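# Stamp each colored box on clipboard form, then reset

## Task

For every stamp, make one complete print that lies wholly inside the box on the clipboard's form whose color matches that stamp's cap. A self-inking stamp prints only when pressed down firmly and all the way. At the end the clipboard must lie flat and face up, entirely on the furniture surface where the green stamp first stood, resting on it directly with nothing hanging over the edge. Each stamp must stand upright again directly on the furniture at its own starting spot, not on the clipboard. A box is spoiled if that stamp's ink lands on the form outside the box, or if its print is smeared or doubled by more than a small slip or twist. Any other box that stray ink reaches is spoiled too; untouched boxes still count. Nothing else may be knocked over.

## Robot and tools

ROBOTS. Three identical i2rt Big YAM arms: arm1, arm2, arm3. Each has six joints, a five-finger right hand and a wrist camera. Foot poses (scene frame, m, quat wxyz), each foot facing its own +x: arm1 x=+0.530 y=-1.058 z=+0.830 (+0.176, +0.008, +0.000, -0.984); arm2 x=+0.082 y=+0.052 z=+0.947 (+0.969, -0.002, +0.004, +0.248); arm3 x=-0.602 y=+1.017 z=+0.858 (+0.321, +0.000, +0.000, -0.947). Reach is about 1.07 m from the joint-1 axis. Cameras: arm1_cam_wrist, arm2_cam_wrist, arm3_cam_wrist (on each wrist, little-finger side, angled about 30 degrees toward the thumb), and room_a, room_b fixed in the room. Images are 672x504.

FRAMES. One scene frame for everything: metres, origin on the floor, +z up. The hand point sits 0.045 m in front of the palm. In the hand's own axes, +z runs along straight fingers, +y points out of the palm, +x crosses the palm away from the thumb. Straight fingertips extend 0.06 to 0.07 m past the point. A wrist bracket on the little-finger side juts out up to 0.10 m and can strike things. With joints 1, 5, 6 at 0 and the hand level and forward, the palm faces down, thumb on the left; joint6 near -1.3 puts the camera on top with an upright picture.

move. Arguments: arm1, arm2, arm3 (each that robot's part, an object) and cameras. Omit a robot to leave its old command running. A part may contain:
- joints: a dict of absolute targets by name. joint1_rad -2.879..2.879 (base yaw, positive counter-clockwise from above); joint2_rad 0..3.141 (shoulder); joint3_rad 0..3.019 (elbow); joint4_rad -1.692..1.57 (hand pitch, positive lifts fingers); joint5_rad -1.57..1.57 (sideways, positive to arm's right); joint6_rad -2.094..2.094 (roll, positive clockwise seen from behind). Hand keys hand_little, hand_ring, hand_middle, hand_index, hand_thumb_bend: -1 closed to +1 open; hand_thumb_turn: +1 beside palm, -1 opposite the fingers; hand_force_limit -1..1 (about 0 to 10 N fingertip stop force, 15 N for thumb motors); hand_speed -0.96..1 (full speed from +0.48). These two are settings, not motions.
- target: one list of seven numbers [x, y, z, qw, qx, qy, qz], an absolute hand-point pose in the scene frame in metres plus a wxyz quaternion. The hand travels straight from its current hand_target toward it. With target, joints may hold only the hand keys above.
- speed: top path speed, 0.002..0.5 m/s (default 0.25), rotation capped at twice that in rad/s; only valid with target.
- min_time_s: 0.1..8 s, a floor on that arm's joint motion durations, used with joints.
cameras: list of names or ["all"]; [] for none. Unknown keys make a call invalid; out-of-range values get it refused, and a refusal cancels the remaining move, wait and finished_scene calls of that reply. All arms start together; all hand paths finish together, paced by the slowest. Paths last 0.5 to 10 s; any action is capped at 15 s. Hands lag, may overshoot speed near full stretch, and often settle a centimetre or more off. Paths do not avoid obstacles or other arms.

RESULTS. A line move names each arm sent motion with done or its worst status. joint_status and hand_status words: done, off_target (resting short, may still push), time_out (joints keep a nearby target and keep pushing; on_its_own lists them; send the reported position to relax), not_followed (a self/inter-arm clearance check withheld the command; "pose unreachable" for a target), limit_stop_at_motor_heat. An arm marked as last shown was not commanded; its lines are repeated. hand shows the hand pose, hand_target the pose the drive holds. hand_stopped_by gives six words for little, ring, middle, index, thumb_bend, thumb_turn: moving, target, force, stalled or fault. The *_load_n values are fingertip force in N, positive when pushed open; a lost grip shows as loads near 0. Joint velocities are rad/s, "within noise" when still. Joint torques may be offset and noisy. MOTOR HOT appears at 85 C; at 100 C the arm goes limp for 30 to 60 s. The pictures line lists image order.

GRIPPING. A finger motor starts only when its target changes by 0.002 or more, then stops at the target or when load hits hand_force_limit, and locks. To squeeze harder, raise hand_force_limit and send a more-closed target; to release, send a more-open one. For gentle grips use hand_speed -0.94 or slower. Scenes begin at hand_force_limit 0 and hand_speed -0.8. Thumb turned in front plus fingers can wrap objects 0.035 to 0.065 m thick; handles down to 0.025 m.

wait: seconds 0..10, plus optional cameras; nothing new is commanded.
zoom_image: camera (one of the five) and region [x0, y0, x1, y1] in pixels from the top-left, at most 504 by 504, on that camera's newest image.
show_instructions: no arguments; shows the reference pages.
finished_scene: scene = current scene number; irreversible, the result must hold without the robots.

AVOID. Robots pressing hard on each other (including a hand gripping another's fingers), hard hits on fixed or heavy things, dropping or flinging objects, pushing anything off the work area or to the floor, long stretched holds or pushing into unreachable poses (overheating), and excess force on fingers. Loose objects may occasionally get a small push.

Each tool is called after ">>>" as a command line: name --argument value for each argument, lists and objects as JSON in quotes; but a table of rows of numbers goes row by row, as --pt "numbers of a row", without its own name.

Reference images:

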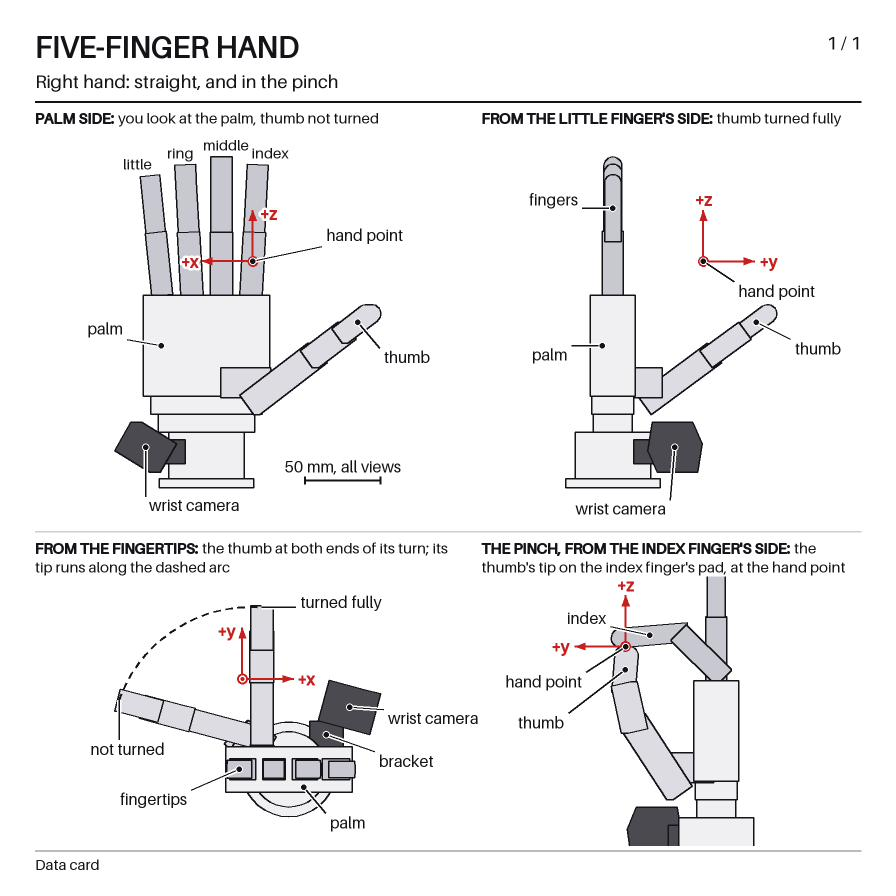

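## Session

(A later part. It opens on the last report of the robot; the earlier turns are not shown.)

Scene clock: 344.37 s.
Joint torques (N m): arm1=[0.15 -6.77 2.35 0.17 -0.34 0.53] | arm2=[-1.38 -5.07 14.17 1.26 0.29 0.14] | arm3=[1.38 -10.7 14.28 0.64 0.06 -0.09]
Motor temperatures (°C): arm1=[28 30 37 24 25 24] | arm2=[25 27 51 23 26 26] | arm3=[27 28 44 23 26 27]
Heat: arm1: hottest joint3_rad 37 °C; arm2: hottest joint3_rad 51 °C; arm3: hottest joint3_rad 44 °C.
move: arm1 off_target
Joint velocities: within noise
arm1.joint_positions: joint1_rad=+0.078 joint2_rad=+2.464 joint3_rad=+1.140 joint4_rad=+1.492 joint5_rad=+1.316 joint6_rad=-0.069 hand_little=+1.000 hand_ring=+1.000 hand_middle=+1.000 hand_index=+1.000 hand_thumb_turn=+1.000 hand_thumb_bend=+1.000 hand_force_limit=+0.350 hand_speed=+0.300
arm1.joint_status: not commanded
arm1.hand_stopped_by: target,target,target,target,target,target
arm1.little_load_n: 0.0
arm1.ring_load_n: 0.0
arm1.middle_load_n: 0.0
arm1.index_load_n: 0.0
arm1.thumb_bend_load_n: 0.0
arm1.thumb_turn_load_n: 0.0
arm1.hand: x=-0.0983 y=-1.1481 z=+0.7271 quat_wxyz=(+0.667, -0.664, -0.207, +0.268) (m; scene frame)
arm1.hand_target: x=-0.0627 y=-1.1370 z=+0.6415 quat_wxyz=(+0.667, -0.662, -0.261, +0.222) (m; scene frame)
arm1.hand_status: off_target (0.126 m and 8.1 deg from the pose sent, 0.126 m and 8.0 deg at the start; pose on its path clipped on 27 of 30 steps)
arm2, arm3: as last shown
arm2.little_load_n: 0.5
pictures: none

>>> move --arm1 '{"target": [-0.0850, -1.1475, 0.692, 0.6655, -0.6640, -0.2530, 0.2310], "speed": 0.06}'

>>> move --arm1 '{"target": [-0.0960, -1.1520, 0.740, 0.6645, -0.6645, -0.2418, 0.2418], "speed": 0.06}'

>>> move --arm1 '{"target": [-0.0960, -1.1520, 0.86, 0.6645, -0.6645, -0.2418, 0.2418], "speed": 0.1}' --cameras '["room_b", "room_a"]'

>>> zoom_image --camera "room_b" --region '[150, 240, 210, 300]'

>>> zoom_image --camera "room_a" --region '[415, 150, 460, 200]'

Scene clock: 348.03 s.
Joint torques (N m): arm1=[0.91 -14.74 1.77 0.05 -0.4 0.43] | arm2=[-1.03 -5.25 14.23 1.17 0.28 0.15] | arm3=[1.38 -10.7 14.28 0.64 0.06 -0.08]
Motor temperatures (°C): arm1=[28 30 36 24 25 24] | arm2=[25 27 51 23 26 26] | arm3=[27 28 44 23 26 27]
Heat: arm1: hottest joint3_rad 36 °C; arm2: hottest joint3_rad 51 °C; arm3: hottest joint3_rad 44 °C.
move: arm1 off_target
Joint velocities: within noise
arm1.joint_positions: joint1_rad=+0.078 joint2_rad=+2.440 joint3_rad=+1.133 joint4_rad=+1.405 joint5_rad=+1.319 joint6_rad=-0.057 hand_little=+1.000 hand_ring=+1.000 hand_middle=+1.000 hand_index=+1.000 hand_thumb_turn=+1.000 hand_thumb_bend=+1.000 hand_force_limit=+0.350 hand_speed=+0.300
arm1.joint_status: not commanded
arm1.hand_stopped_by: target,target,target,target,target,target
arm1.little_load_n: 0.0
arm1.ring_load_n: 0.0
arm1.middle_load_n: 0.0
arm1.index_load_n: 0.0
arm1.thumb_bend_load_n: 0.0
arm1.thumb_turn_load_n: 0.0
arm1.hand: x=-0.0973 y=-1.1476 z=+0.7260 quat_wxyz=(+0.669, -0.664, -0.227, +0.246) (m; scene frame)
arm1.hand_target: x=-0.0835 y=-1.1468 z=+0.6934 quat_wxyz=(+0.666, -0.663, -0.253, +0.231) (m; scene frame)
arm1.hand_status: off_target (0.036 m and 3.5 deg from the pose sent, 0.038 m and 6.8 deg at the start)
arm2, arm3: as last shown
arm2.little_load_n: 0.0
arm3.little_load_n: 0.5
pictures: none

Scene clock: 349.43 s.
Joint torques (N m): arm1=[0.5 -18.32 2.19 0.83 -0.38 0.37] | arm2=[-1.14 -5.48 14.22 1.18 0.25 0.2] | arm3=[1.44 -10.7 14.28 0.64 0.06 -0.09]
Motor temperatures (°C): arm1=[28 30 36 24 25 24] | arm2=[25 27 51 23 26 26] | arm3=[27 28 44 23 26 27]
Heat: arm1: hottest joint3_rad 36 °C; arm2: hottest joint3_rad 51 °C; arm3: hottest joint3_rad 44 °C.
move: arm1 off_target
Joint velocities: within noise
arm1.joint_positions: joint1_rad=+0.078 joint2_rad=+2.373 joint3_rad=+1.110 joint4_rad=+1.339 joint5_rad=+1.318 joint6_rad=-0.047 hand_little=+1.000 hand_ring=+1.000 hand_middle=+1.000 hand_index=+1.000 hand_thumb_turn=+1.000 hand_thumb_bend=+1.000 hand_force_limit=+0.350 hand_speed=+0.300
arm1.joint_status: not commanded
arm1.hand_stopped_by: target,target,target,target,target,target
arm1.little_load_n: 0.0
arm1.ring_load_n: 0.0
arm1.middle_load_n: 0.0
arm1.index_load_n: 0.0
arm1.thumb_bend_load_n: 0.0
arm1.thumb_turn_load_n: 0.0
arm1.hand: x=-0.0998 y=-1.1488 z=+0.7497 quat_wxyz=(+0.668, -0.664, -0.232, +0.242) (m; scene frame)
arm1.hand_target: x=-0.0959 y=-1.1519 z=+0.7401 quat_wxyz=(+0.665, -0.664, -0.242, +0.242) (m; scene frame)
arm1.hand_status: off_target (0.011 m and 1.2 deg from the pose sent, 0.015 m and 1.8 deg at the start)
arm2, arm3: as last shown
arm3.little_load_n: 0.0
pictures: none

Scene clock: 351.53 s.
Joint torques (N m): arm1=[0.32 -20.42 3.77 1.37 0 0.28] | arm2=[-1.85 -5.36 14.22 1.14 0.3 0.14] | arm3=[1.38 -10.7 14.28 0.64 0.06 -0.08]
Motor temperatures (°C): arm1=[28 30 36 24 25 24] | arm2=[25 27 51 23 26 26] | arm3=[27 28 44 23 26 27]
Heat: arm1: hottest joint3_rad 36 °C; arm2: hottest joint3_rad 51 °C; arm3: hottest joint3_rad 44 °C.
move: arm1 off_target
Joint velocities: within noise
arm1.joint_positions: joint1_rad=+0.078 joint2_rad=+2.097 joint3_rad=+1.021 joint4_rad=+1.105 joint5_rad=+1.312 joint6_rad=-0.033 hand_little=+1.000 hand_ring=+1.000 hand_middle=+1.000 hand_index=+1.000 hand_thumb_turn=+1.000 hand_thumb_bend=+1.000 hand_force_limit=+0.350 hand_speed=+0.300
arm1.joint_status: not commanded
arm1.hand_stopped_by: target,target,target,target,target,target
arm1.little_load_n: 0.0
arm1.ring_load_n: 0.0
arm1.middle_load_n: -0.5
arm1.index_load_n: 0.0
arm1.thumb_bend_load_n: 0.0
arm1.thumb_turn_load_n: 0.0
arm1.hand: x=-0.0963 y=-1.1474 z=+0.8501 quat_wxyz=(+0.667, -0.663, -0.246, +0.233) (m; scene frame)
arm1.hand_target: x=-0.0961 y=-1.1519 z=+0.8600 quat_wxyz=(+0.665, -0.664, -0.242, +0.242) (m; scene frame)
arm1.hand_status: off_target (0.011 m and 1.2 deg from the pose sent, 0.110 m and 1.2 deg at the start)
arm2: as last shown
arm3.joint_positions: joint1_rad=-0.796 joint2_rad=+1.340 joint3_rad=+1.379 joint4_rad=-1.078 joint5_rad=+0.005 joint6_rad=-1.230 hand_little=+1.000 hand_ring=+1.000 hand_middle=+1.000 hand_index=+1.000 hand_thumb_turn=+1.000 hand_thumb_bend=+1.000 hand_force_limit=+0.000 hand_speed=-0.800
arm3.joint_status: not commanded
arm3.hand_stopped_by: target,target,target,target,target,target
arm3.little_load_n: 0.0
arm3.ring_load_n: 0.0
arm3.middle_load_n: 0.0
arm3.index_load_n: 0.0
arm3.thumb_bend_load_n: 0.0
arm3.thumb_turn_load_n: 0.0
arm3.hand: x=-1.0663 y=+1.1321 z=+1.1317 quat_wxyz=(+0.262, -0.232, -0.937, +0.024) (m; scene frame)
arm3.hand_target: x=-1.0792 y=+1.1297 z=+1.1500 quat_wxyz=(+0.279, -0.223, -0.934, +0.024) (m; scene frame)
arm3.hand_status: not commanded
pictures: room_a, room_b

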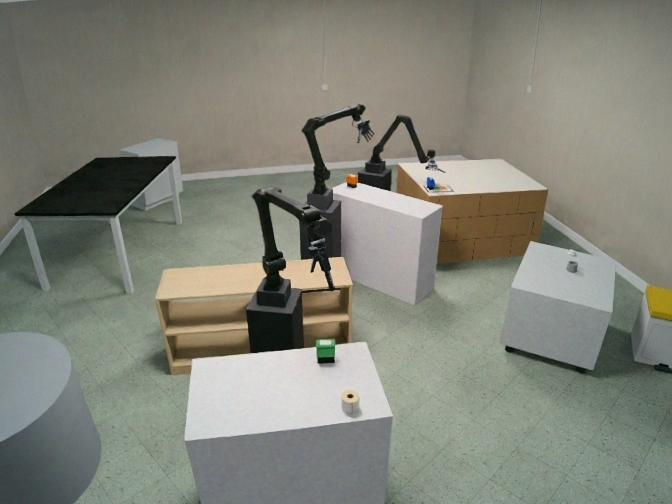

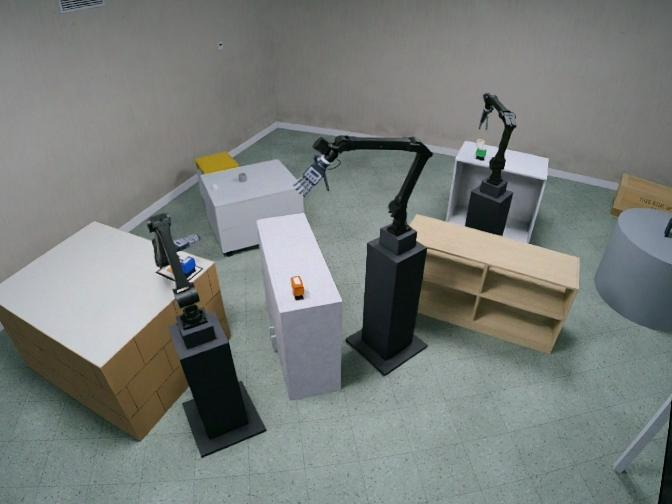

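Scaled by 8.400 from the camera's 672x504 image, which has a finer 960x720 frame.

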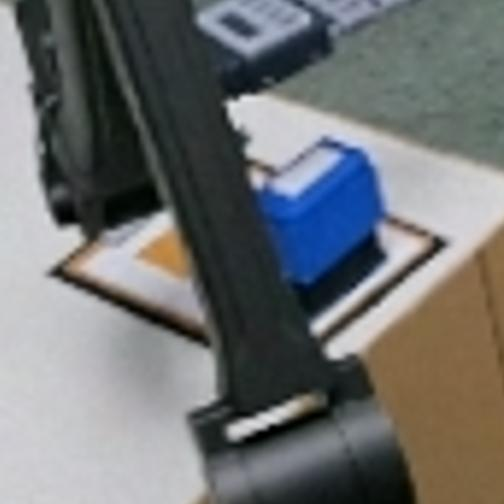

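Scaled by 10.080 from the camera's 672x504 image, which has a finer 960x720 frame.

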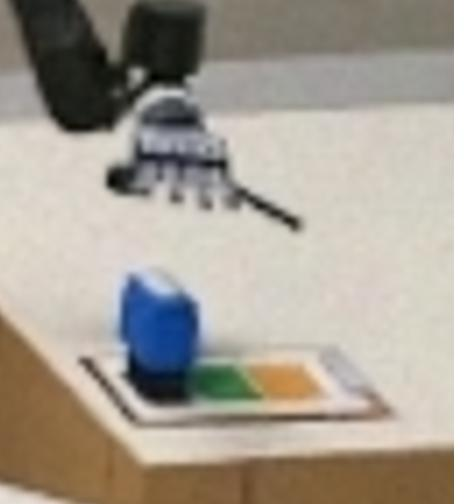

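>>> move --arm1 '{"joints": {"joint2_rad": 1.75, "joint3_rad": 1.50, "joint4_rad": 0.4}, "min_time_s": 1.5}'

>>> move --arm1 '{"joints": {"joint1_rad": -0.195, "joint2_rad": 1.80, "joint3_rad": 1.50, "joint4_rad": -1.10, "joint5_rad": 0.0, "joint6_rad": -0.72, "hand_thumb_turn": -1}, "min_time_s": 2.5}' --cameras '["arm1_cam_wrist", "room_b"]'

Scene clock: 356.03 s.
Joint torques (N m): arm1=[0.56 -18.96 11.11 1.17 -0.08 0.29] | arm2=[-0.44 -5.3 14.13 1.21 0.3 0.15] | arm3=[1.38 -10.75 14.3 0.64 0.06 -0.09]
Motor temperatures (°C): arm1=[28 30 36 24 25 24] | arm2=[25 27 51 23 26 26] | arm3=[27 28 44 23 26 27]
Heat: arm1: hottest joint3_rad 36 °C; arm2: hottest joint3_rad 51 °C; arm3: hottest joint3_rad 44 °C.
move: arm1 done
Joint velocities: within noise
arm1.joint_positions: joint1_rad=+0.078 joint2_rad=+1.756 joint3_rad=+1.459 joint4_rad=+0.409 joint5_rad=+1.312 joint6_rad=-0.033 hand_little=+1.000 hand_ring=+1.000 hand_middle=+1.000 hand_index=+1.000 hand_thumb_turn=+1.000 hand_thumb_bend=+1.000 hand_force_limit=+0.350 hand_speed=+0.300
arm1.joint_status: all done
arm1.hand_stopped_by: target,target,target,target,target,target
arm1.little_load_n: 0.0
arm1.ring_load_n: 0.0
arm1.middle_load_n: 0.0
arm1.index_load_n: -0.5
arm1.thumb_bend_load_n: 0.0
arm1.thumb_turn_load_n: 0.0
arm1.hand: x=-0.1699 y=-1.1798 z=+1.1524 quat_wxyz=(+0.664, -0.666, -0.216, +0.262) (m; scene frame)
arm1.hand_target: x=-0.1740 y=-1.1867 z=+1.1765 quat_wxyz=(+0.660, -0.667, -0.201, +0.281) (m; scene frame)
arm1.hand_status: not commanded
arm2, arm3: as last shown
pictures: none

Scene clock: 359.23 s.
Joint torques (N m): arm1=[-0.91 -15.5 10.47 0.32 -0.13 0.07] | arm2=[-1.44 -5.42 14.27 1.25 0.25 0.17] | arm3=[1.38 -10.7 14.28 0.64 0.06 -0.09]
Motor temperatures (°C): arm1=[28 30 36 24 25 24] | arm2=[25 27 51 23 26 26] | arm3=[27 28 44 23 26 27]
Heat: arm1: hottest joint3_rad 36 °C; arm2: hottest joint3_rad 51 °C; arm3: hottest joint3_rad 44 °C.
move: arm1 done
Joint velocities: within noise
arm1.joint_positions: joint1_rad=-0.184 joint2_rad=+1.775 joint3_rad=+1.459 joint4_rad=-1.090 joint5_rad=+0.003 joint6_rad=-0.708 hand_little=+1.000 hand_ring=+1.000 hand_middle=+1.000 hand_index=+1.000 hand_thumb_turn=-1.000 hand_thumb_bend=+1.000 hand_force_limit=+0.350 hand_speed=+0.300
arm1.joint_status: all done
arm1.hand_stopped_by: target,target,target,target,target,target
arm1.little_load_n: 0.0
arm1.ring_load_n: 0.0
arm1.middle_load_n: -0.5
arm1.index_load_n: 0.0
arm1.thumb_bend_load_n: 0.0
arm1.thumb_turn_load_n: 0.0
arm1.hand: x=+0.0256 y=-1.1272 z=+0.9145 quat_wxyz=(+0.065, -0.339, -0.938, +0.035) (m; scene frame)
arm1.hand_target: x=+0.0124 y=-1.1236 z=+0.9165 quat_wxyz=(+0.067, -0.338, -0.938, +0.037) (m; scene frame)
arm1.hand_status: not commanded
arm2, arm3: as last shown
pictures: arm1_cam_wrist, room_b
camera_calibration:
arm1_cam_wrist: T_world_to_cam=[[0.461023, 0.884967, -0.0655027, 1.04318], [0.817561, -0.394886, 0.419116, -0.853497], [0.345038, -0.246775, -0.905567, 0.653977], [0, 0, 0, 1]] pos_world=[-0.00878934, -1.09883, 1.01827]

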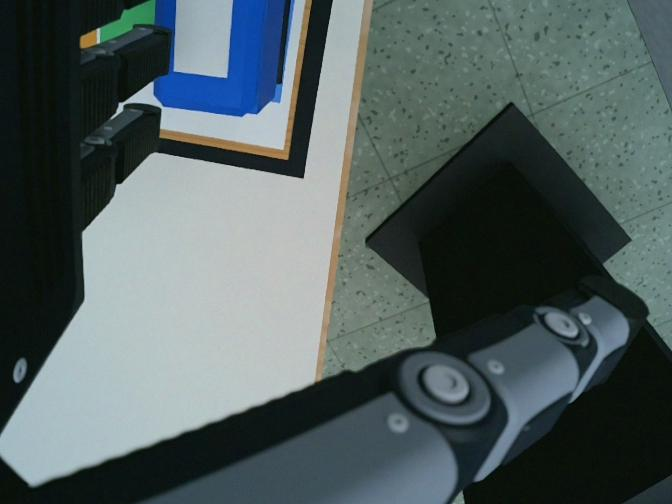

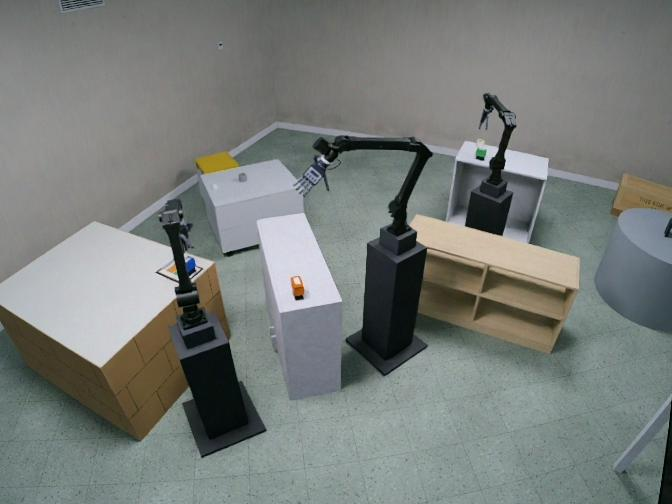

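>>> move --arm1 '{"target": [-0.0250, -1.1480, 0.87, 0, 0.3363, 0.9418, 0], "speed": 0.15}' --cameras '["arm1_cam_wrist"]'

Scene clock: 361.40 s.
Joint torques (N m): arm1=[1.32 -18.67 10.43 0.09 -0.06 0.25] | arm2=[-0.97 -5.07 14.2 1.25 0.29 0.15] | arm3=[1.44 -10.7 14.3 0.64 0.06 -0.09]
Motor temperatures (°C): arm1=[28 30 37 24 25 24] | arm2=[25 27 51 23 26 26] | arm3=[27 28 44 23 26 27]
Heat: arm1: hottest joint3_rad 37 °C; arm2: hottest joint3_rad 51 °C; arm3: hottest joint3_rad 44 °C.
move: arm1 off_target
Joint velocities: within noise
arm1.joint_positions: joint1_rad=-0.178 joint2_rad=+2.027 joint3_rad=+1.703 joint4_rad=-1.237 joint5_rad=+0.002 joint6_rad=-0.708 hand_little=+1.000 hand_ring=+1.000 hand_middle=+1.000 hand_index=+1.000 hand_thumb_turn=-1.000 hand_thumb_bend=+1.000 hand_force_limit=+0.350 hand_speed=+0.300
arm1.joint_status: not commanded
arm1.hand_stopped_by: target,target,target,target,target,target
arm1.little_load_n: 0.0
arm1.ring_load_n: 0.0
arm1.middle_load_n: 0.0
arm1.index_load_n: 0.0
arm1.thumb_bend_load_n: 0.0
arm1.thumb_turn_load_n: 0.0
arm1.hand: x=-0.0137 y=-1.1379 z=+0.8703 quat_wxyz=(-0.003, -0.337, -0.942, -0.002) (m; scene frame)
arm1.hand_target: x=-0.0245 y=-1.1480 z=+0.8700 quat_wxyz=(+0.000, -0.336, -0.942, +0.000) (m; scene frame)
arm1.hand_status: off_target (0.015 m and 0.4 deg from the pose sent, 0.071 m and 8.4 deg at the start)
arm2.joint_positions: joint1_rad=-2.032 joint2_rad=+1.214 joint3_rad=+1.310 joint4_rad=-0.919 joint5_rad=+0.029 joint6_rad=-1.213 hand_little=+1.000 hand_ring=+1.000 hand_middle=+1.000 hand_index=+1.000 hand_thumb_turn=+1.000 hand_thumb_bend=+1.000 hand_force_limit=+0.000 hand_speed=-0.800
arm2.joint_status: not commanded
arm2.hand_stopped_by: target,target,target,target,target,target
arm2.little_load_n: 0.0
arm2.ring_load_n: 0.0
arm2.middle_load_n: 0.0
arm2.index_load_n: 0.0
arm2.thumb_bend_load_n: -0.5
arm2.thumb_turn_load_n: 0.0
arm2.hand: x=+0.0516 y=-0.4262 z=+1.2656 quat_wxyz=(+0.217, +0.542, -0.756, +0.297) (m; scene frame)
arm2.hand_target: x=+0.0511 y=-0.4381 z=+1.2966 quat_wxyz=(+0.231, +0.530, -0.751, +0.319) (m; scene frame)
arm2.hand_status: not commanded
arm3: as last shown
pictures: arm1_cam_wrist
camera_calibration:
arm1_cam_wrist: T_world_to_cam=[[0.457749, 0.888659, 0.0273875, 0.991254], [0.747784, -0.401481, 0.528802, -0.911049], [0.48092, -0.221579, -0.848303, 0.605485], [0, 0, 0, 1]] pos_world=[-0.0636681, -1.11249, 0.968251]

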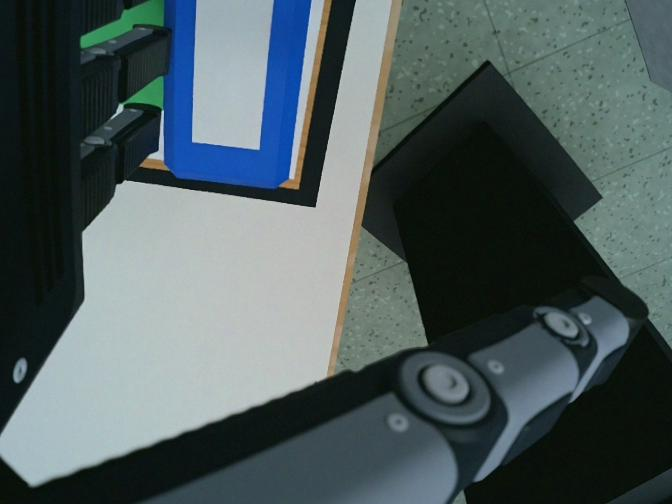

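>>> move --arm1 '{"target": [-0.0280, -1.1550, 0.825, 0, 0.3256, 0.9455, 0], "speed": 0.1}' --cameras '["arm1_cam_wrist"]'

Scene clock: 363.90 s.
Joint torques (N m): arm1=[0.85 -19.55 7.8 0.75 -0.01 0.17] | arm2=[-0.62 -5.3 14.08 1.26 0.28 0.18] | arm3=[1.38 -10.7 14.28 0.65 0.06 -0.09]
Motor temperatures (°C): arm1=[28 30 37 24 25 24] | arm2=[25 27 51 23 26 26] | arm3=[27 28 45 23 26 27]
Heat: arm1: hottest joint3_rad 37 °C; arm2: hottest joint3_rad 51 °C; arm3: hottest joint3_rad 45 °C.
move: arm1 off_target
Joint velocities: within noise
arm1.joint_positions: joint1_rad=-0.166 joint2_rad=+2.087 joint3_rad=+1.703 joint4_rad=-1.171 joint5_rad=+0.001 joint6_rad=-0.708 hand_little=+1.000 hand_ring=+1.000 hand_middle=+1.000 hand_index=+1.000 hand_thumb_turn=-1.000 hand_thumb_bend=+1.000 hand_force_limit=+0.350 hand_speed=+0.300
arm1.joint_status: not commanded
arm1.hand_stopped_by: target,target,target,target,target,target
arm1.little_load_n: 0.0
arm1.ring_load_n: 0.0
arm1.middle_load_n: 0.0
arm1.index_load_n: 0.0
arm1.thumb_bend_load_n: 0.0
arm1.thumb_turn_load_n: 0.0
arm1.hand: x=-0.0237 y=-1.1464 z=+0.8339 quat_wxyz=(-0.001, -0.331, -0.944, +0.000) (m; scene frame)
arm1.hand_target: x=-0.0277 y=-1.1550 z=+0.8251 quat_wxyz=(+0.000, -0.326, -0.946, +0.000) (m; scene frame)
arm1.hand_status: off_target (0.013 m and 0.7 deg from the pose sent, 0.051 m and 1.4 deg at the start)
arm2, arm3: as last shown
arm2.thumb_bend_load_n: 0.0
pictures: arm1_cam_wrist
camera_calibration:
arm1_cam_wrist: T_world_to_cam=[[0.447628, 0.89392, 0.0231663, 1.01362], [0.755243, -0.391803, 0.525451, -0.87357], [0.478788, -0.21771, -0.850509, 0.583774], [0, 0, 0, 1]] pos_world=[-0.0734718, -1.12127, 0.932041]

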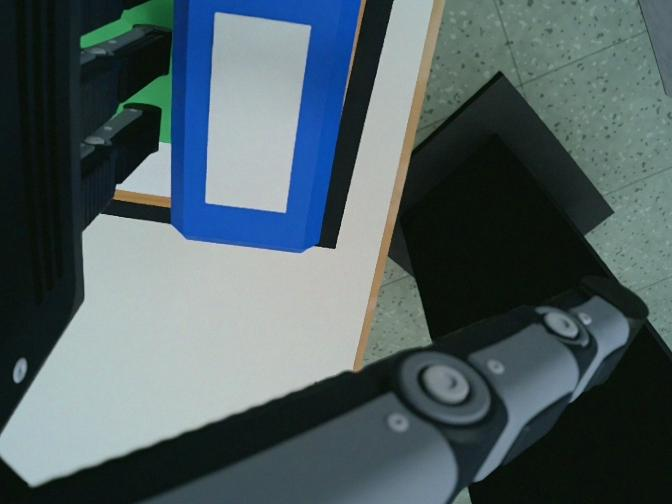

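>>> move --arm1 '{"target": [-0.0250, -1.1550, 0.766, 0, 0.3256, 0.9455, 0], "speed": 0.1, "joints": {"hand_speed": -0.85}}' --cameras '["arm1_cam_wrist"]'

Scene clock: 367.30 s.
Joint torques (N m): arm1=[1.2 -20.6 6.38 0.9 0.02 0.19] | arm2=[-0.97 -5.25 14.09 1.26 0.31 0.15] | arm3=[1.38 -10.7 14.28 0.65 0.06 -0.09]
Motor temperatures (°C): arm1=[28 30 37 24 25 24] | arm2=[25 27 52 23 26 26] | arm3=[27 28 45 23 26 27]
Heat: arm1: hottest joint3_rad 37 °C; arm2: hottest joint3_rad 52 °C; arm3: hottest joint3_rad 45 °C.
move: arm1 off_target
Joint velocities: within noise
arm1.joint_positions: joint1_rad=-0.165 joint2_rad=+2.155 joint3_rad=+1.659 joint4_rad=-1.049 joint5_rad=+0.001 joint6_rad=-0.708 hand_little=+1.000 hand_ring=+1.000 hand_middle=+1.000 hand_index=+1.000 hand_thumb_turn=-1.000 hand_thumb_bend=+1.000 hand_force_limit=+0.350 hand_speed=-0.850
arm1.joint_status: all done
arm1.hand_stopped_by: target,target,target,target,target,target
arm1.little_load_n: 0.0
arm1.ring_load_n: 0.0
arm1.middle_load_n: 0.0
arm1.index_load_n: 0.0
arm1.thumb_bend_load_n: 0.0
arm1.thumb_turn_load_n: 0.0
arm1.hand: x=-0.0267 y=-1.1474 z=+0.7775 quat_wxyz=(+0.004, -0.331, -0.944, +0.002) (m; scene frame)
arm1.hand_target: x=-0.0248 y=-1.1549 z=+0.7662 quat_wxyz=(+0.000, -0.326, -0.946, +0.000) (m; scene frame)
arm1.hand_status: off_target (0.014 m and 0.8 deg from the pose sent, 0.068 m and 0.7 deg at the start)
arm2, arm3: as last shown
pictures: arm1_cam_wrist
camera_calibration:
arm1_cam_wrist: T_world_to_cam=[[0.44724, 0.894254, 0.0169025, 1.02246], [0.760738, -0.390267, 0.518622, -0.834852], [0.470377, -0.21909, -0.854836, 0.538502], [0, 0, 0, 1]] pos_world=[-0.0754786, -1.12217, 0.876021]

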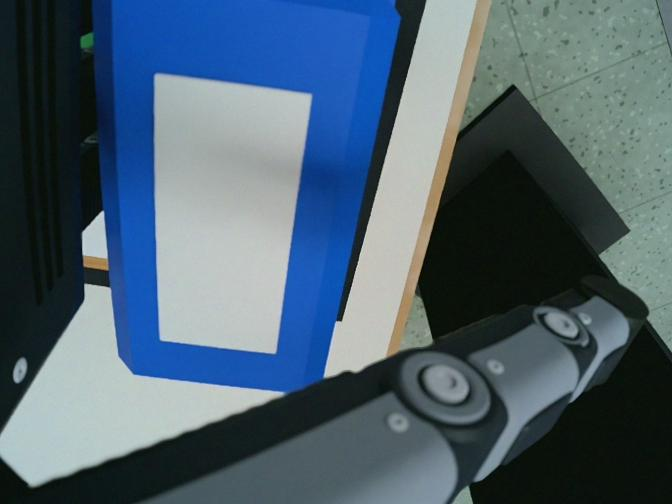

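>>> move --arm1 '{"joints": {"hand_thumb_bend": -0.35}}' --cameras '["arm1_cam_wrist"]'

Scene clock: 374.23 s.
Joint torques (N m): arm1=[0.85 -20.01 6.2 0.8 0.01 0.2] | arm2=[-1.08 -4.72 14.16 1.16 0.27 0.16] | arm3=[1.38 -10.7 14.28 0.65 0.06 -0.09]
Motor temperatures (°C): arm1=[28 31 38 24 25 24] | arm2=[25 27 52 23 26 26] | arm3=[27 28 45 23 26 27]
Heat: arm1: hottest joint3_rad 38 °C; arm2: hottest joint3_rad 52 °C; arm3: hottest joint3_rad 45 °C.
move: arm1 off_target
Joint velocities: within noise
arm1.joint_positions: joint1_rad=-0.165 joint2_rad=+2.155 joint3_rad=+1.659 joint4_rad=-1.049 joint5_rad=+0.001 joint6_rad=-0.708 hand_little=+1.000 hand_ring=+1.000 hand_middle=+1.000 hand_index=+1.000 hand_thumb_turn=-1.000 hand_thumb_bend=+0.005 hand_force_limit=+0.350 hand_speed=-0.850
arm1.joint_status: hand_thumb_bend off_target (ended at +0.005, target -0.350)
arm1.hand_stopped_by: target,target,target,target,force,target
arm1.little_load_n: 0.0
arm1.ring_load_n: 0.0
arm1.middle_load_n: 0.0
arm1.index_load_n: 0.0
arm1.thumb_bend_load_n: 9.5
arm1.thumb_turn_load_n: 1.5
arm1.hand: x=-0.0267 y=-1.1474 z=+0.7775 quat_wxyz=(+0.004, -0.331, -0.944, +0.002) (m; scene frame)
arm1.hand_target: x=-0.0248 y=-1.1549 z=+0.7662 quat_wxyz=(+0.000, -0.326, -0.946, +0.000) (m; scene frame)
arm1.hand_status: not commanded
arm2, arm3: as last shown
arm2.index_load_n: 0.5
pictures: arm1_cam_wrist
camera_calibration:
arm1_cam_wrist: T_world_to_cam=[[0.44724, 0.894254, 0.0169025, 1.02246], [0.760738, -0.390267, 0.518622, -0.834852], [0.470377, -0.21909, -0.854836, 0.538502], [0, 0, 0, 1]] pos_world=[-0.0754786, -1.12217, 0.876021]

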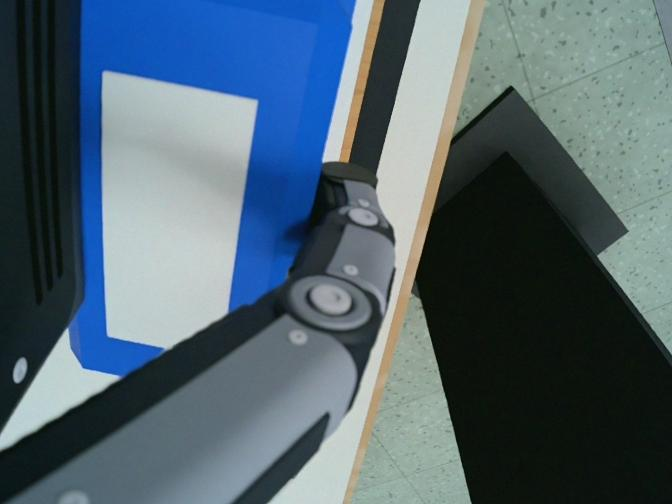

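>>> move --arm1 '{"target": [-0.0330, -1.1600, 0.90, 0, 0.3256, 0.9455, 0], "speed": 0.12}'

>>> move --arm1 '{"target": [0.5100, -1.5150, 0.90, 0, 0.2723, 0.9622, 0], "speed": 0.22}' --cameras '["arm1_cam_wrist", "room_b"]'

>>> zoom_image --camera "room_b" --region '[90, 220, 230, 360]'

Scene clock: 377.53 s.
Joint torques (N m): arm1=[1.44 -24.47 10.88 -0.08 -0.03 0.26] | arm2=[-1.44 -4.84 14.16 1.22 0.24 0.14] | arm3=[1.38 -10.7 14.28 0.64 0.06 -0.09]
Motor temperatures (°C): arm1=[28 32 38 24 25 24] | arm2=[25 27 52 23 26 26] | arm3=[27 28 45 23 26 27]
Heat: arm1: hottest joint3_rad 38 °C; arm2: hottest joint3_rad 52 °C; arm3: hottest joint3_rad 45 °C.
move: arm1 off_target
Joint velocities: within noise
arm1.joint_positions: joint1_rad=-0.160 joint2_rad=+2.080 joint3_rad=+1.781 joint4_rad=-1.317 joint5_rad=+0.001 joint6_rad=-0.708 hand_little=+1.000 hand_ring=+1.000 hand_middle=+1.000 hand_index=+1.000 hand_thumb_turn=-1.000 hand_thumb_bend=+0.005 hand_force_limit=+0.350 hand_speed=-0.850
arm1.joint_status: not commanded
arm1.hand_stopped_by: target,target,target,target,force,target
arm1.little_load_n: 0.0
arm1.ring_load_n: 0.0
arm1.middle_load_n: 0.0
arm1.index_load_n: 0.0
arm1.thumb_bend_load_n: 9.5
arm1.thumb_turn_load_n: 1.5
arm1.hand: x=-0.0164 y=-1.1482 z=+0.8709 quat_wxyz=(-0.027, -0.328, -0.944, -0.016) (m; scene frame)
arm1.hand_target: x=-0.0315 y=-1.1597 z=+0.9000 quat_wxyz=(+0.000, -0.326, -0.946, +0.000) (m; scene frame)
arm1.hand_status: off_target (0.036 m and 3.6 deg from the pose sent, 0.123 m and 0.8 deg at the start)
arm2, arm3: as last shown
arm2.index_load_n: 0.0
pictures: none

Scene clock: 381.40 s.
Joint torques (N m): arm1=[0.62 -13.98 10.74 -0.02 -0.07 0.3] | arm2=[-0.91 -5.42 14.24 1.14 0.27 0.13] | arm3=[1.38 -10.7 14.3 0.64 0.06 -0.09]
Motor temperatures (°C): arm1=[28 32 38 24 25 24] | arm2=[25 27 52 23 26 26] | arm3=[27 28 45 23 26 27]
Heat: arm1: hottest joint3_rad 38 °C; arm2: hottest joint3_rad 52 °C; arm3: hottest joint3_rad 45 °C.
move: arm1 off_target
Joint velocities: within noise
arm1.joint_positions: joint1_rad=+1.068 joint2_rad=+1.706 joint3_rad=+1.256 joint4_rad=-1.141 joint5_rad=+0.016 joint6_rad=+0.392 hand_little=+1.000 hand_ring=+1.000 hand_middle=+1.000 hand_index=+1.000 hand_thumb_turn=-1.000 hand_thumb_bend=+0.005 hand_force_limit=+0.350 hand_speed=-0.850
arm1.joint_status: not commanded
arm1.hand_stopped_by: target,target,target,target,force,target
arm1.little_load_n: 0.0
arm1.ring_load_n: 0.0
arm1.middle_load_n: 0.0
arm1.index_load_n: 0.0
arm1.thumb_bend_load_n: 9.0
arm1.thumb_turn_load_n: 1.5
arm1.hand: x=+0.5117 y=-1.4956 z=+0.8907 quat_wxyz=(+0.001, -0.267, -0.964, -0.012) (m; scene frame)
arm1.hand_target: x=+0.5101 y=-1.5143 z=+0.9002 quat_wxyz=(+0.000, -0.272, -0.962, +0.000) (m; scene frame)
arm1.hand_status: off_target (0.022 m and 1.5 deg from the pose sent, 0.642 m and 7.6 deg at the start)
arm2: as last shown
arm3.joint_positions: joint1_rad=-0.796 joint2_rad=+1.340 joint3_rad=+1.379 joint4_rad=-1.078 joint5_rad=+0.005 joint6_rad=-1.230 hand_little=+1.000 hand_ring=+1.000 hand_middle=+1.000 hand_index=+1.000 hand_thumb_turn=+1.000 hand_thumb_bend=+1.000 hand_force_limit=+0.000 hand_speed=-0.800
arm3.joint_status: not commanded
arm3.hand_stopped_by: target,target,target,target,target,target
arm3.little_load_n: 0.0
arm3.ring_load_n: 0.0
arm3.middle_load_n: -0.5
arm3.index_load_n: 0.0
arm3.thumb_bend_load_n: 0.0
arm3.thumb_turn_load_n: 0.0
arm3.hand: x=-1.0663 y=+1.1321 z=+1.1317 quat_wxyz=(+0.262, -0.232, -0.937, +0.024) (m; scene frame)
arm3.hand_target: x=-1.0792 y=+1.1297 z=+1.1500 quat_wxyz=(+0.279, -0.223, -0.934, +0.024) (m; scene frame)
arm3.hand_status: not commanded
pictures: arm1_cam_wrist, room_b
camera_calibration:
arm1_cam_wrist: T_world_to_cam=[[0.323932, 0.944939, 0.0464555, 1.20371], [0.799605, -0.299694, 0.5204, -1.32519], [0.505668, -0.131428, -0.852658, 0.416866], [0, 0, 0, 1]] pos_world=[0.458909, -1.4798, 0.989152]

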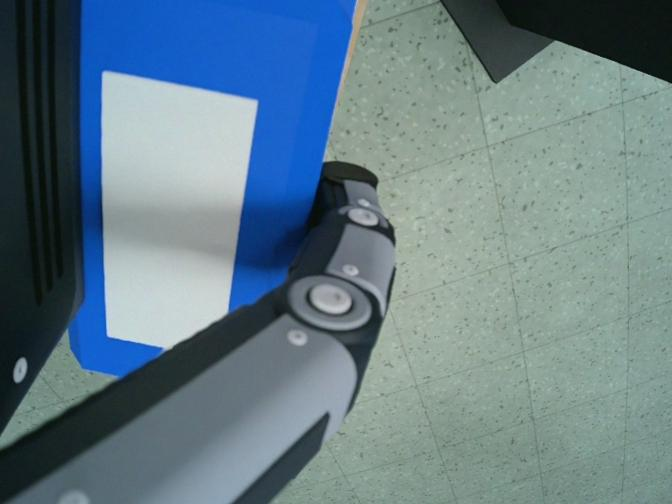

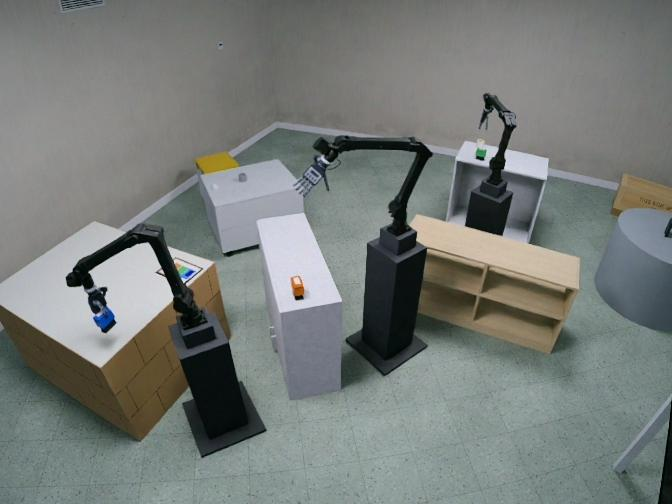

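Scaled by 3.600 from the camera's 672x504 image, which has a finer 960x720 frame.

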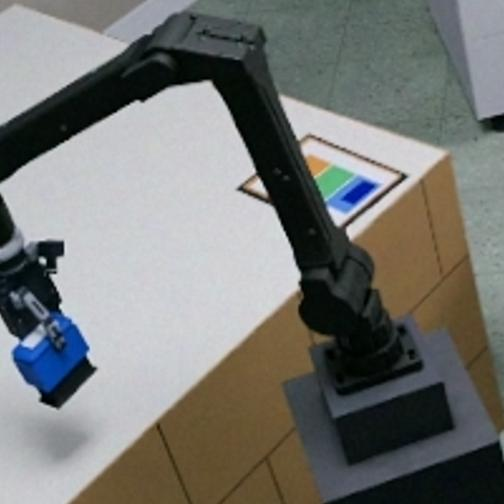

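>>> zoom_image --camera "room_b" --region '[155, 250, 210, 285]'

>>> move --arm1 '{"target": [0.5110, -1.5230, 0.80, 0, 0.2723, 0.9622, 0], "speed": 0.12}'

Scaled by 9.164 from the camera's 672x504 image, which has a finer 960x720 frame.

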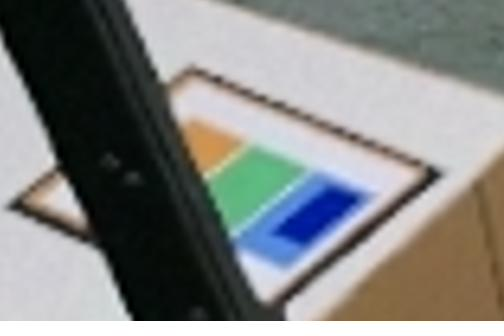

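Scene clock: 383.40 s.
Joint torques (N m): arm1=[0.67 -15.91 5.83 0.84 -0.02 0.29] | arm2=[-0.38 -5.66 14.06 1.17 0.29 0.1] | arm3=[1.38 -10.7 14.28 0.65 0.06 -0.09]
Motor temperatures (°C): arm1=[28 32 38 24 25 24] | arm2=[25 27 52 23 26 26] | arm3=[27 28 45 23 26 27]
Heat: arm1: hottest joint3_rad 38 °C; arm2: hottest joint3_rad 52 °C; arm3: hottest joint3_rad 45 °C.
move: arm1 done
Joint velocities: within noise
arm1.joint_positions: joint1_rad=+1.068 joint2_rad=+1.865 joint3_rad=+1.225 joint4_rad=-0.928 joint5_rad=+0.016 joint6_rad=+0.394 hand_little=+1.000 hand_ring=+1.000 hand_middle=+1.000 hand_index=+1.000 hand_thumb_turn=-1.000 hand_thumb_bend=+0.005 hand_force_limit=+0.350 hand_speed=-0.850
arm1.joint_status: not commanded
arm1.hand_stopped_by: target,target,target,target,force,target
arm1.little_load_n: 0.0
arm1.ring_load_n: 0.0
arm1.middle_load_n: 0.5
arm1.index_load_n: 0.0
arm1.thumb_bend_load_n: 9.0
arm1.thumb_turn_load_n: 2.0
arm1.hand: x=+0.5095 y=-1.5204 z=+0.8045 quat_wxyz=(+0.000, -0.268, -0.963, +0.000) (m; scene frame)
arm1.hand_target: x=+0.5110 y=-1.5229 z=+0.8000 quat_wxyz=(+0.000, -0.272, -0.962, +0.000) (m; scene frame)
arm1.hand_status: done (0.005 m and 0.5 deg from the pose sent, 0.095 m and 1.5 deg at the start)
arm2, arm3: as last shown
arm3.middle_load_n: 0.0
pictures: none

>>> move --arm1 '{"target": [0.5185, -1.5085, 0.778, 0, 0.2723, 0.9622, 0], "speed": 0.1}'

>>> move --arm1 '{"target": [0.5185, -1.5085, 0.756, 0, 0.2723, 0.9622, 0], "speed": 0.06}' --cameras '["arm1_cam_wrist", "room_b"]'

>>> zoom_image --camera "room_b" --region '[80, 290, 150, 370]'

Scene clock: 385.43 s.
Joint torques (N m): arm1=[1.61 -15.21 5.33 0.85 -0.04 0.26] | arm2=[-1.03 -5.25 14.01 1.28 0.27 0.14] | arm3=[1.38 -10.7 14.28 0.65 0.06 -0.09]
Motor temperatures (°C): arm1=[28 32 38 24 25 24] | arm2=[25 27 52 23 26 26] | arm3=[27 28 45 23 26 27]
Heat: arm1: hottest joint3_rad 38 °C; arm2: hottest joint3_rad 52 °C; arm3: hottest joint3_rad 45 °C.
move: arm1 done
Joint velocities: within noise
arm1.joint_positions: joint1_rad=+1.068 joint2_rad=+1.865 joint3_rad=+1.163 joint4_rad=-0.857 joint5_rad=+0.016 joint6_rad=+0.404 hand_little=+1.000 hand_ring=+1.000 hand_middle=+1.000 hand_index=+1.000 hand_thumb_turn=-1.000 hand_thumb_bend=+0.005 hand_force_limit=+0.350 hand_speed=-0.850
arm1.joint_status: not commanded
arm1.hand_stopped_by: target,target,target,target,force,target
arm1.little_load_n: 0.0
arm1.ring_load_n: 0.0
arm1.middle_load_n: 0.0
arm1.index_load_n: 0.0
arm1.thumb_bend_load_n: 9.0
arm1.thumb_turn_load_n: 2.0
arm1.hand: x=+0.5120 y=-1.5085 z=+0.7855 quat_wxyz=(-0.001, -0.273, -0.962, +0.004) (m; scene frame)
arm1.hand_target: x=+0.5185 y=-1.5083 z=+0.7782 quat_wxyz=(+0.000, -0.272, -0.962, +0.000) (m; scene frame)
arm1.hand_status: done (0.010 m and 0.4 deg from the pose sent, 0.030 m and 0.5 deg at the start)
arm2, arm3: as last shown
pictures: none

Scene clock: 386.40 s.
Joint torques (N m): arm1=[1.44 -14.33 5.04 1.18 -0.06 0.25] | arm2=[-0.67 -5.42 14.13 1.22 0.31 0.15] | arm3=[1.38 -10.7 14.27 0.64 0.06 -0.09]
Motor temperatures (°C): arm1=[28 32 38 24 25 24] | arm2=[25 27 52 23 26 26] | arm3=[27 28 45 23 26 27]
Heat: arm1: hottest joint3_rad 38 °C; arm2: hottest joint3_rad 52 °C; arm3: hottest joint3_rad 45 °C.
move: arm1 off_target
Joint velocities: within noise
arm1.joint_positions: joint1_rad=+1.068 joint2_rad=+1.896 joint3_rad=+1.151 joint4_rad=-0.816 joint5_rad=+0.016 joint6_rad=+0.404 hand_little=+1.000 hand_ring=+1.000 hand_middle=+1.000 hand_index=+1.000 hand_thumb_turn=-1.000 hand_thumb_bend=+0.005 hand_force_limit=+0.350 hand_speed=-0.850
arm1.joint_status: not commanded
arm1.hand_stopped_by: target,target,target,target,force,target
arm1.little_load_n: 0.0
arm1.ring_load_n: 0.0
arm1.middle_load_n: 0.0
arm1.index_load_n: 0.0
arm1.thumb_bend_load_n: 9.0
arm1.thumb_turn_load_n: 1.0
arm1.hand: x=+0.5123 y=-1.5078 z=+0.7678 quat_wxyz=(+0.000, -0.273, -0.962, +0.003) (m; scene frame)
arm1.hand_target: x=+0.5185 y=-1.5080 z=+0.7562 quat_wxyz=(+0.000, -0.272, -0.962, +0.000) (m; scene frame)
arm1.hand_status: off_target (0.013 m and 0.4 deg from the pose sent, 0.030 m and 0.4 deg at the start)
arm2.joint_positions: joint1_rad=-2.032 joint2_rad=+1.214 joint3_rad=+1.310 joint4_rad=-0.919 joint5_rad=+0.029 joint6_rad=-1.213 hand_little=+1.000 hand_ring=+1.000 hand_middle=+1.000 hand_index=+1.000 hand_thumb_turn=+1.000 hand_thumb_bend=+1.000 hand_force_limit=+0.000 hand_speed=-0.800
arm2.joint_status: not commanded
arm2.hand_stopped_by: target,target,target,target,target,target
arm2.little_load_n: 0.0
arm2.ring_load_n: 0.0
arm2.middle_load_n: 0.0
arm2.index_load_n: 0.0
arm2.thumb_bend_load_n: 0.0
arm2.thumb_turn_load_n: 0.0
arm2.hand: x=+0.0516 y=-0.4262 z=+1.2656 quat_wxyz=(+0.217, +0.542, -0.756, +0.297) (m; scene frame)
arm2.hand_target: x=+0.0511 y=-0.4381 z=+1.2966 quat_wxyz=(+0.231, +0.530, -0.751, +0.319) (m; scene frame)
arm2.hand_status: not commanded
arm3: as last shown
pictures: arm1_cam_wrist, room_b
camera_calibration:
arm1_cam_wrist: T_world_to_cam=[[0.335327, 0.941958, 0.0164262, 1.2335], [0.798676, -0.293481, 0.525343, -1.25935], [0.499672, -0.163043, -0.850732, 0.26413], [0, 0, 0, 1]] pos_world=[0.460209, -1.48844, 0.866034]

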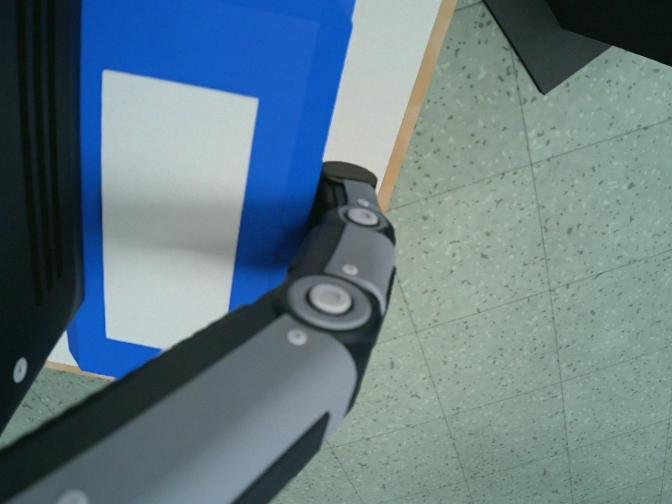

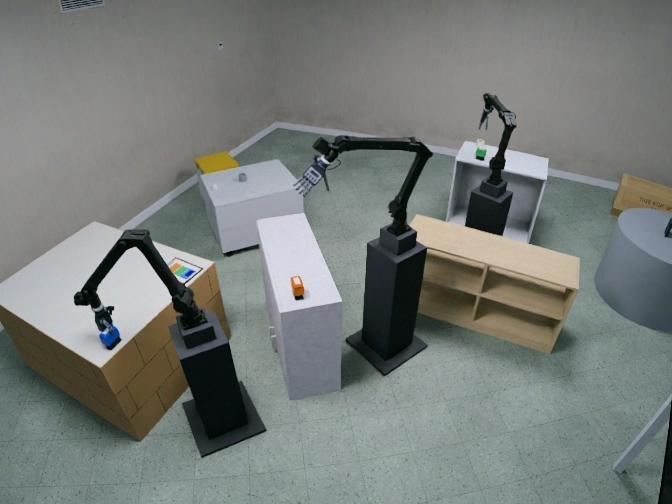

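Scaled by 6.300 from the camera's 672x504 image, which has a finer 960x720 frame.

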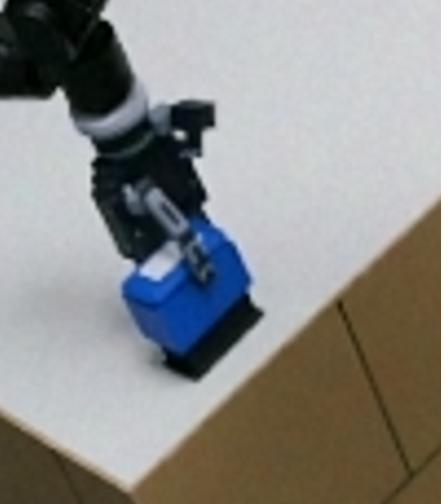

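>>> move --arm1 '{"target": [0.5185, -1.5080, 0.748, 0, 0.2723, 0.9622, 0], "speed": 0.06}'

>>> move --arm1 '{"joints": {"hand_thumb_bend": 1, "hand_speed": -0.5}}'

>>> move --arm1 '{"target": [0.5080, -1.5260, 0.770, 0, 0.2723, 0.9622, 0], "speed": 0.06}'

>>> move --arm1 '{"target": [0.5030, -1.5380, 0.870, 0, 0.2723, 0.9622, 0], "speed": 0.1}' --cameras '["arm1_cam_wrist", "room_b"]'

>>> zoom_image --camera "room_b" --region '[80, 290, 150, 370]'

Scene clock: 388.43 s.
Joint torques (N m): arm1=[1.26 -13.16 4.64 1.76 -0.05 0.26] | arm2=[-0.26 -5.13 14.19 1.21 0.28 0.12] | arm3=[1.44 -10.7 14.28 0.65 0.06 -0.09]
Motor temperatures (°C): arm1=[28 32 38 24 25 24] | arm2=[25 27 52 23 26 26] | arm3=[27 28 45 23 26 27]
Heat: arm1: hottest joint3_rad 38 °C; arm2: hottest joint3_rad 52 °C; arm3: hottest joint3_rad 45 °C.
move: arm1 off_target
Joint velocities: within noise
arm1.joint_positions: joint1_rad=+1.068 joint2_rad=+1.896 joint3_rad=+1.149 joint4_rad=-0.811 joint5_rad=+0.016 joint6_rad=+0.404 hand_little=+1.000 hand_ring=+1.000 hand_middle=+1.000 hand_index=+1.000 hand_thumb_turn=-1.000 hand_thumb_bend=+0.005 hand_force_limit=+0.350 hand_speed=-0.850
arm1.joint_status: not commanded
arm1.hand_stopped_by: target,target,target,target,force,target
arm1.little_load_n: 0.0
arm1.ring_load_n: 0.0
arm1.middle_load_n: 0.0
arm1.index_load_n: 0.0
arm1.thumb_bend_load_n: 9.5
arm1.thumb_turn_load_n: 1.0
arm1.hand: x=+0.5124 y=-1.5078 z=+0.7670 quat_wxyz=(+0.000, -0.273, -0.962, +0.004) (m; scene frame)
arm1.hand_target: x=+0.5185 y=-1.5071 z=+0.7487 quat_wxyz=(+0.000, -0.272, -0.962, +0.000) (m; scene frame)
arm1.hand_status: off_target (0.020 m and 0.5 deg from the pose sent, 0.021 m and 0.4 deg at the start)
arm2, arm3: as last shown
arm3.ring_load_n: -0.5
pictures: none

Scene clock: 390.30 s.
Joint torques (N m): arm1=[1.2 -13.45 4.89 1.17 -0.15 0.27] | arm2=[-1.38 -4.89 14.05 1.24 0.3 0.13] | arm3=[1.38 -10.7 14.3 0.64 0.06 -0.09]
Motor temperatures (°C): arm1=[28 32 38 24 25 24] | arm2=[25 27 52 23 26 26] | arm3=[27 28 45 23 26 27]
Heat: arm1: hottest joint3_rad 38 °C; arm2: hottest joint3_rad 52 °C; arm3: hottest joint3_rad 45 °C.
move: arm1 done
Joint velocities: within noise
arm1.joint_positions: joint1_rad=+1.068 joint2_rad=+1.898 joint3_rad=+1.148 joint4_rad=-0.795 joint5_rad=+0.020 joint6_rad=+0.404 hand_little=+1.000 hand_ring=+1.000 hand_middle=+1.000 hand_index=+1.000 hand_thumb_turn=-1.000 hand_thumb_bend=+1.000 hand_force_limit=+0.350 hand_speed=-0.500
arm1.joint_status: all done
arm1.hand_stopped_by: target,target,target,target,target,target
arm1.little_load_n: 0.0
arm1.ring_load_n: 0.0
arm1.middle_load_n: 0.0
arm1.index_load_n: 0.0
arm1.thumb_bend_load_n: 0.0
arm1.thumb_turn_load_n: 0.0
arm1.hand: x=+0.5112 y=-1.5111 z=+0.7650 quat_wxyz=(+0.001, -0.273, -0.962, +0.011) (m; scene frame)
arm1.hand_target: x=+0.5184 y=-1.5073 z=+0.7487 quat_wxyz=(+0.000, -0.272, -0.962, +0.000) (m; scene frame)
arm1.hand_status: not commanded
arm2, arm3: as last shown
arm3.ring_load_n: 0.0
pictures: none

Scene clock: 391.43 s.
Joint torques (N m): arm1=[0.21 -14.92 8.18 -0.12 -0.12 0.13] | arm2=[-1.08 -5.13 14.27 1.21 0.28 0.14] | arm3=[1.38 -10.7 14.28 0.64 0.06 -0.09]
Motor temperatures (°C): arm1=[28 32 38 24 25 24] | arm2=[25 27 52 23 26 26] | arm3=[27 28 45 23 26 27]
Heat: arm1: hottest joint3_rad 38 °C; arm2: hottest joint3_rad 52 °C; arm3: hottest joint3_rad 45 °C.
move: arm1 off_target
Joint velocities: within noise
arm1.joint_positions: joint1_rad=+1.068 joint2_rad=+1.908 joint3_rad=+1.183 joint4_rad=-0.843 joint5_rad=+0.018 joint6_rad=+0.404 hand_little=+1.000 hand_ring=+1.000 hand_middle=+1.000 hand_index=+1.000 hand_thumb_turn=-1.000 hand_thumb_bend=+1.000 hand_force_limit=+0.350 hand_speed=-0.500
arm1.joint_status: not commanded
arm1.hand_stopped_by: target,target,target,target,target,target
arm1.little_load_n: 0.0
arm1.ring_load_n: 0.0
arm1.middle_load_n: 0.0
arm1.index_load_n: 0.0
arm1.thumb_bend_load_n: 0.0
arm1.thumb_turn_load_n: 0.0
arm1.hand: x=+0.5109 y=-1.5148 z=+0.7711 quat_wxyz=(+0.001, -0.273, -0.962, -0.001) (m; scene frame)
arm1.hand_target: x=+0.5081 y=-1.5259 z=+0.7701 quat_wxyz=(+0.000, -0.272, -0.962, +0.000) (m; scene frame)
arm1.hand_status: off_target (0.012 m and 0.2 deg from the pose sent, 0.016 m and 1.2 deg at the start)
arm2, arm3: as last shown
arm2.index_load_n: 0.5
pictures: none

Scene clock: 393.17 s.
Joint torques (N m): arm1=[0.03 -19.02 9.47 0.06 -0.12 0.08] | arm2=[-0.62 -5.83 14.13 1.26 0.29 0.15] | arm3=[1.44 -10.7 14.28 0.65 0.06 -0.09]
Motor temperatures (°C): arm1=[28 32 38 24 25 24] | arm2=[25 27 52 23 26 26] | arm3=[27 28 45 23 26 27]
Heat: arm1: hottest joint3_rad 38 °C; arm2: hottest joint3_rad 52 °C; arm3: hottest joint3_rad 45 °C.
move: arm1 off_target
Joint velocities: within noise
arm1.joint_positions: joint1_rad=+1.068 joint2_rad=+1.831 joint3_rad=+1.308 joint4_rad=-1.092 joint5_rad=+0.018 joint6_rad=+0.404 hand_little=+1.000 hand_ring=+1.000 hand_middle=+1.000 hand_index=+1.000 hand_thumb_turn=-1.000 hand_thumb_bend=+1.000 hand_force_limit=+0.350 hand_speed=-0.500
arm1.joint_status: not commanded
arm1.hand_stopped_by: target,target,target,target,target,target
arm1.little_load_n: 0.0
arm1.ring_load_n: 0.0
arm1.middle_load_n: 0.0
arm1.index_load_n: 0.0
arm1.thumb_bend_load_n: 0.0
arm1.thumb_turn_load_n: 0.0
arm1.hand: x=+0.5087 y=-1.5208 z=+0.8496 quat_wxyz=(+0.004, -0.272, -0.962, -0.024) (m; scene frame)
arm1.hand_target: x=+0.5032 y=-1.5373 z=+0.8702 quat_wxyz=(+0.000, -0.272, -0.962, +0.000) (m; scene frame)
arm1.hand_status: off_target (0.027 m and 2.8 deg from the pose sent, 0.102 m and 0.2 deg at the start)
arm2, arm3: as last shown
arm2.index_load_n: 0.0
pictures: arm1_cam_wrist, room_b
camera_calibration:
arm1_cam_wrist: T_world_to_cam=[[0.33415, 0.939923, 0.0699194, 1.19763], [0.795734, -0.321091, 0.513525, -1.33361], [0.505124, -0.115957, -0.855221, 0.406041], [0, 0, 0, 1]] pos_world=[0.455913, -1.50681, 0.948361]

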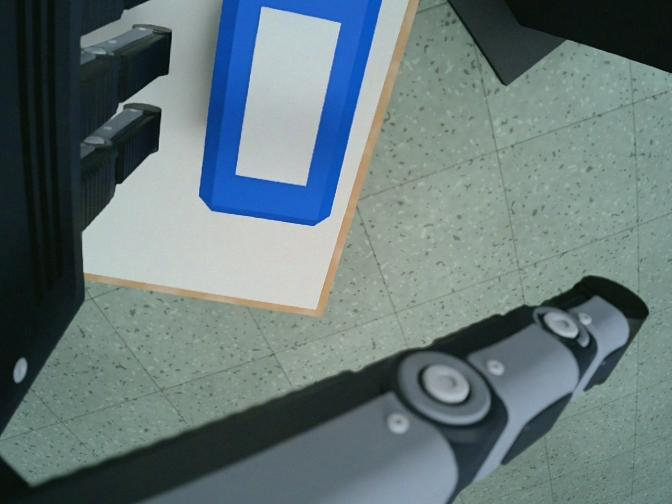

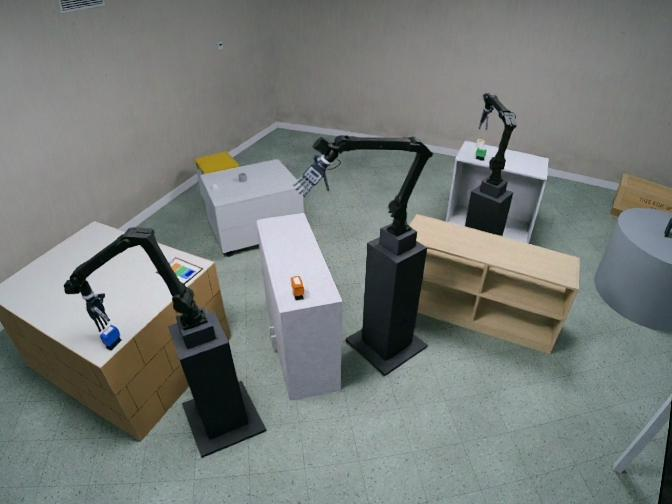

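Scaled by 6.300 from the camera's 672x504 image, which has a finer 960x720 frame.

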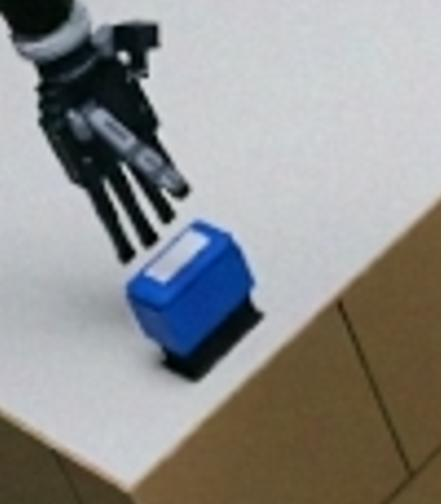

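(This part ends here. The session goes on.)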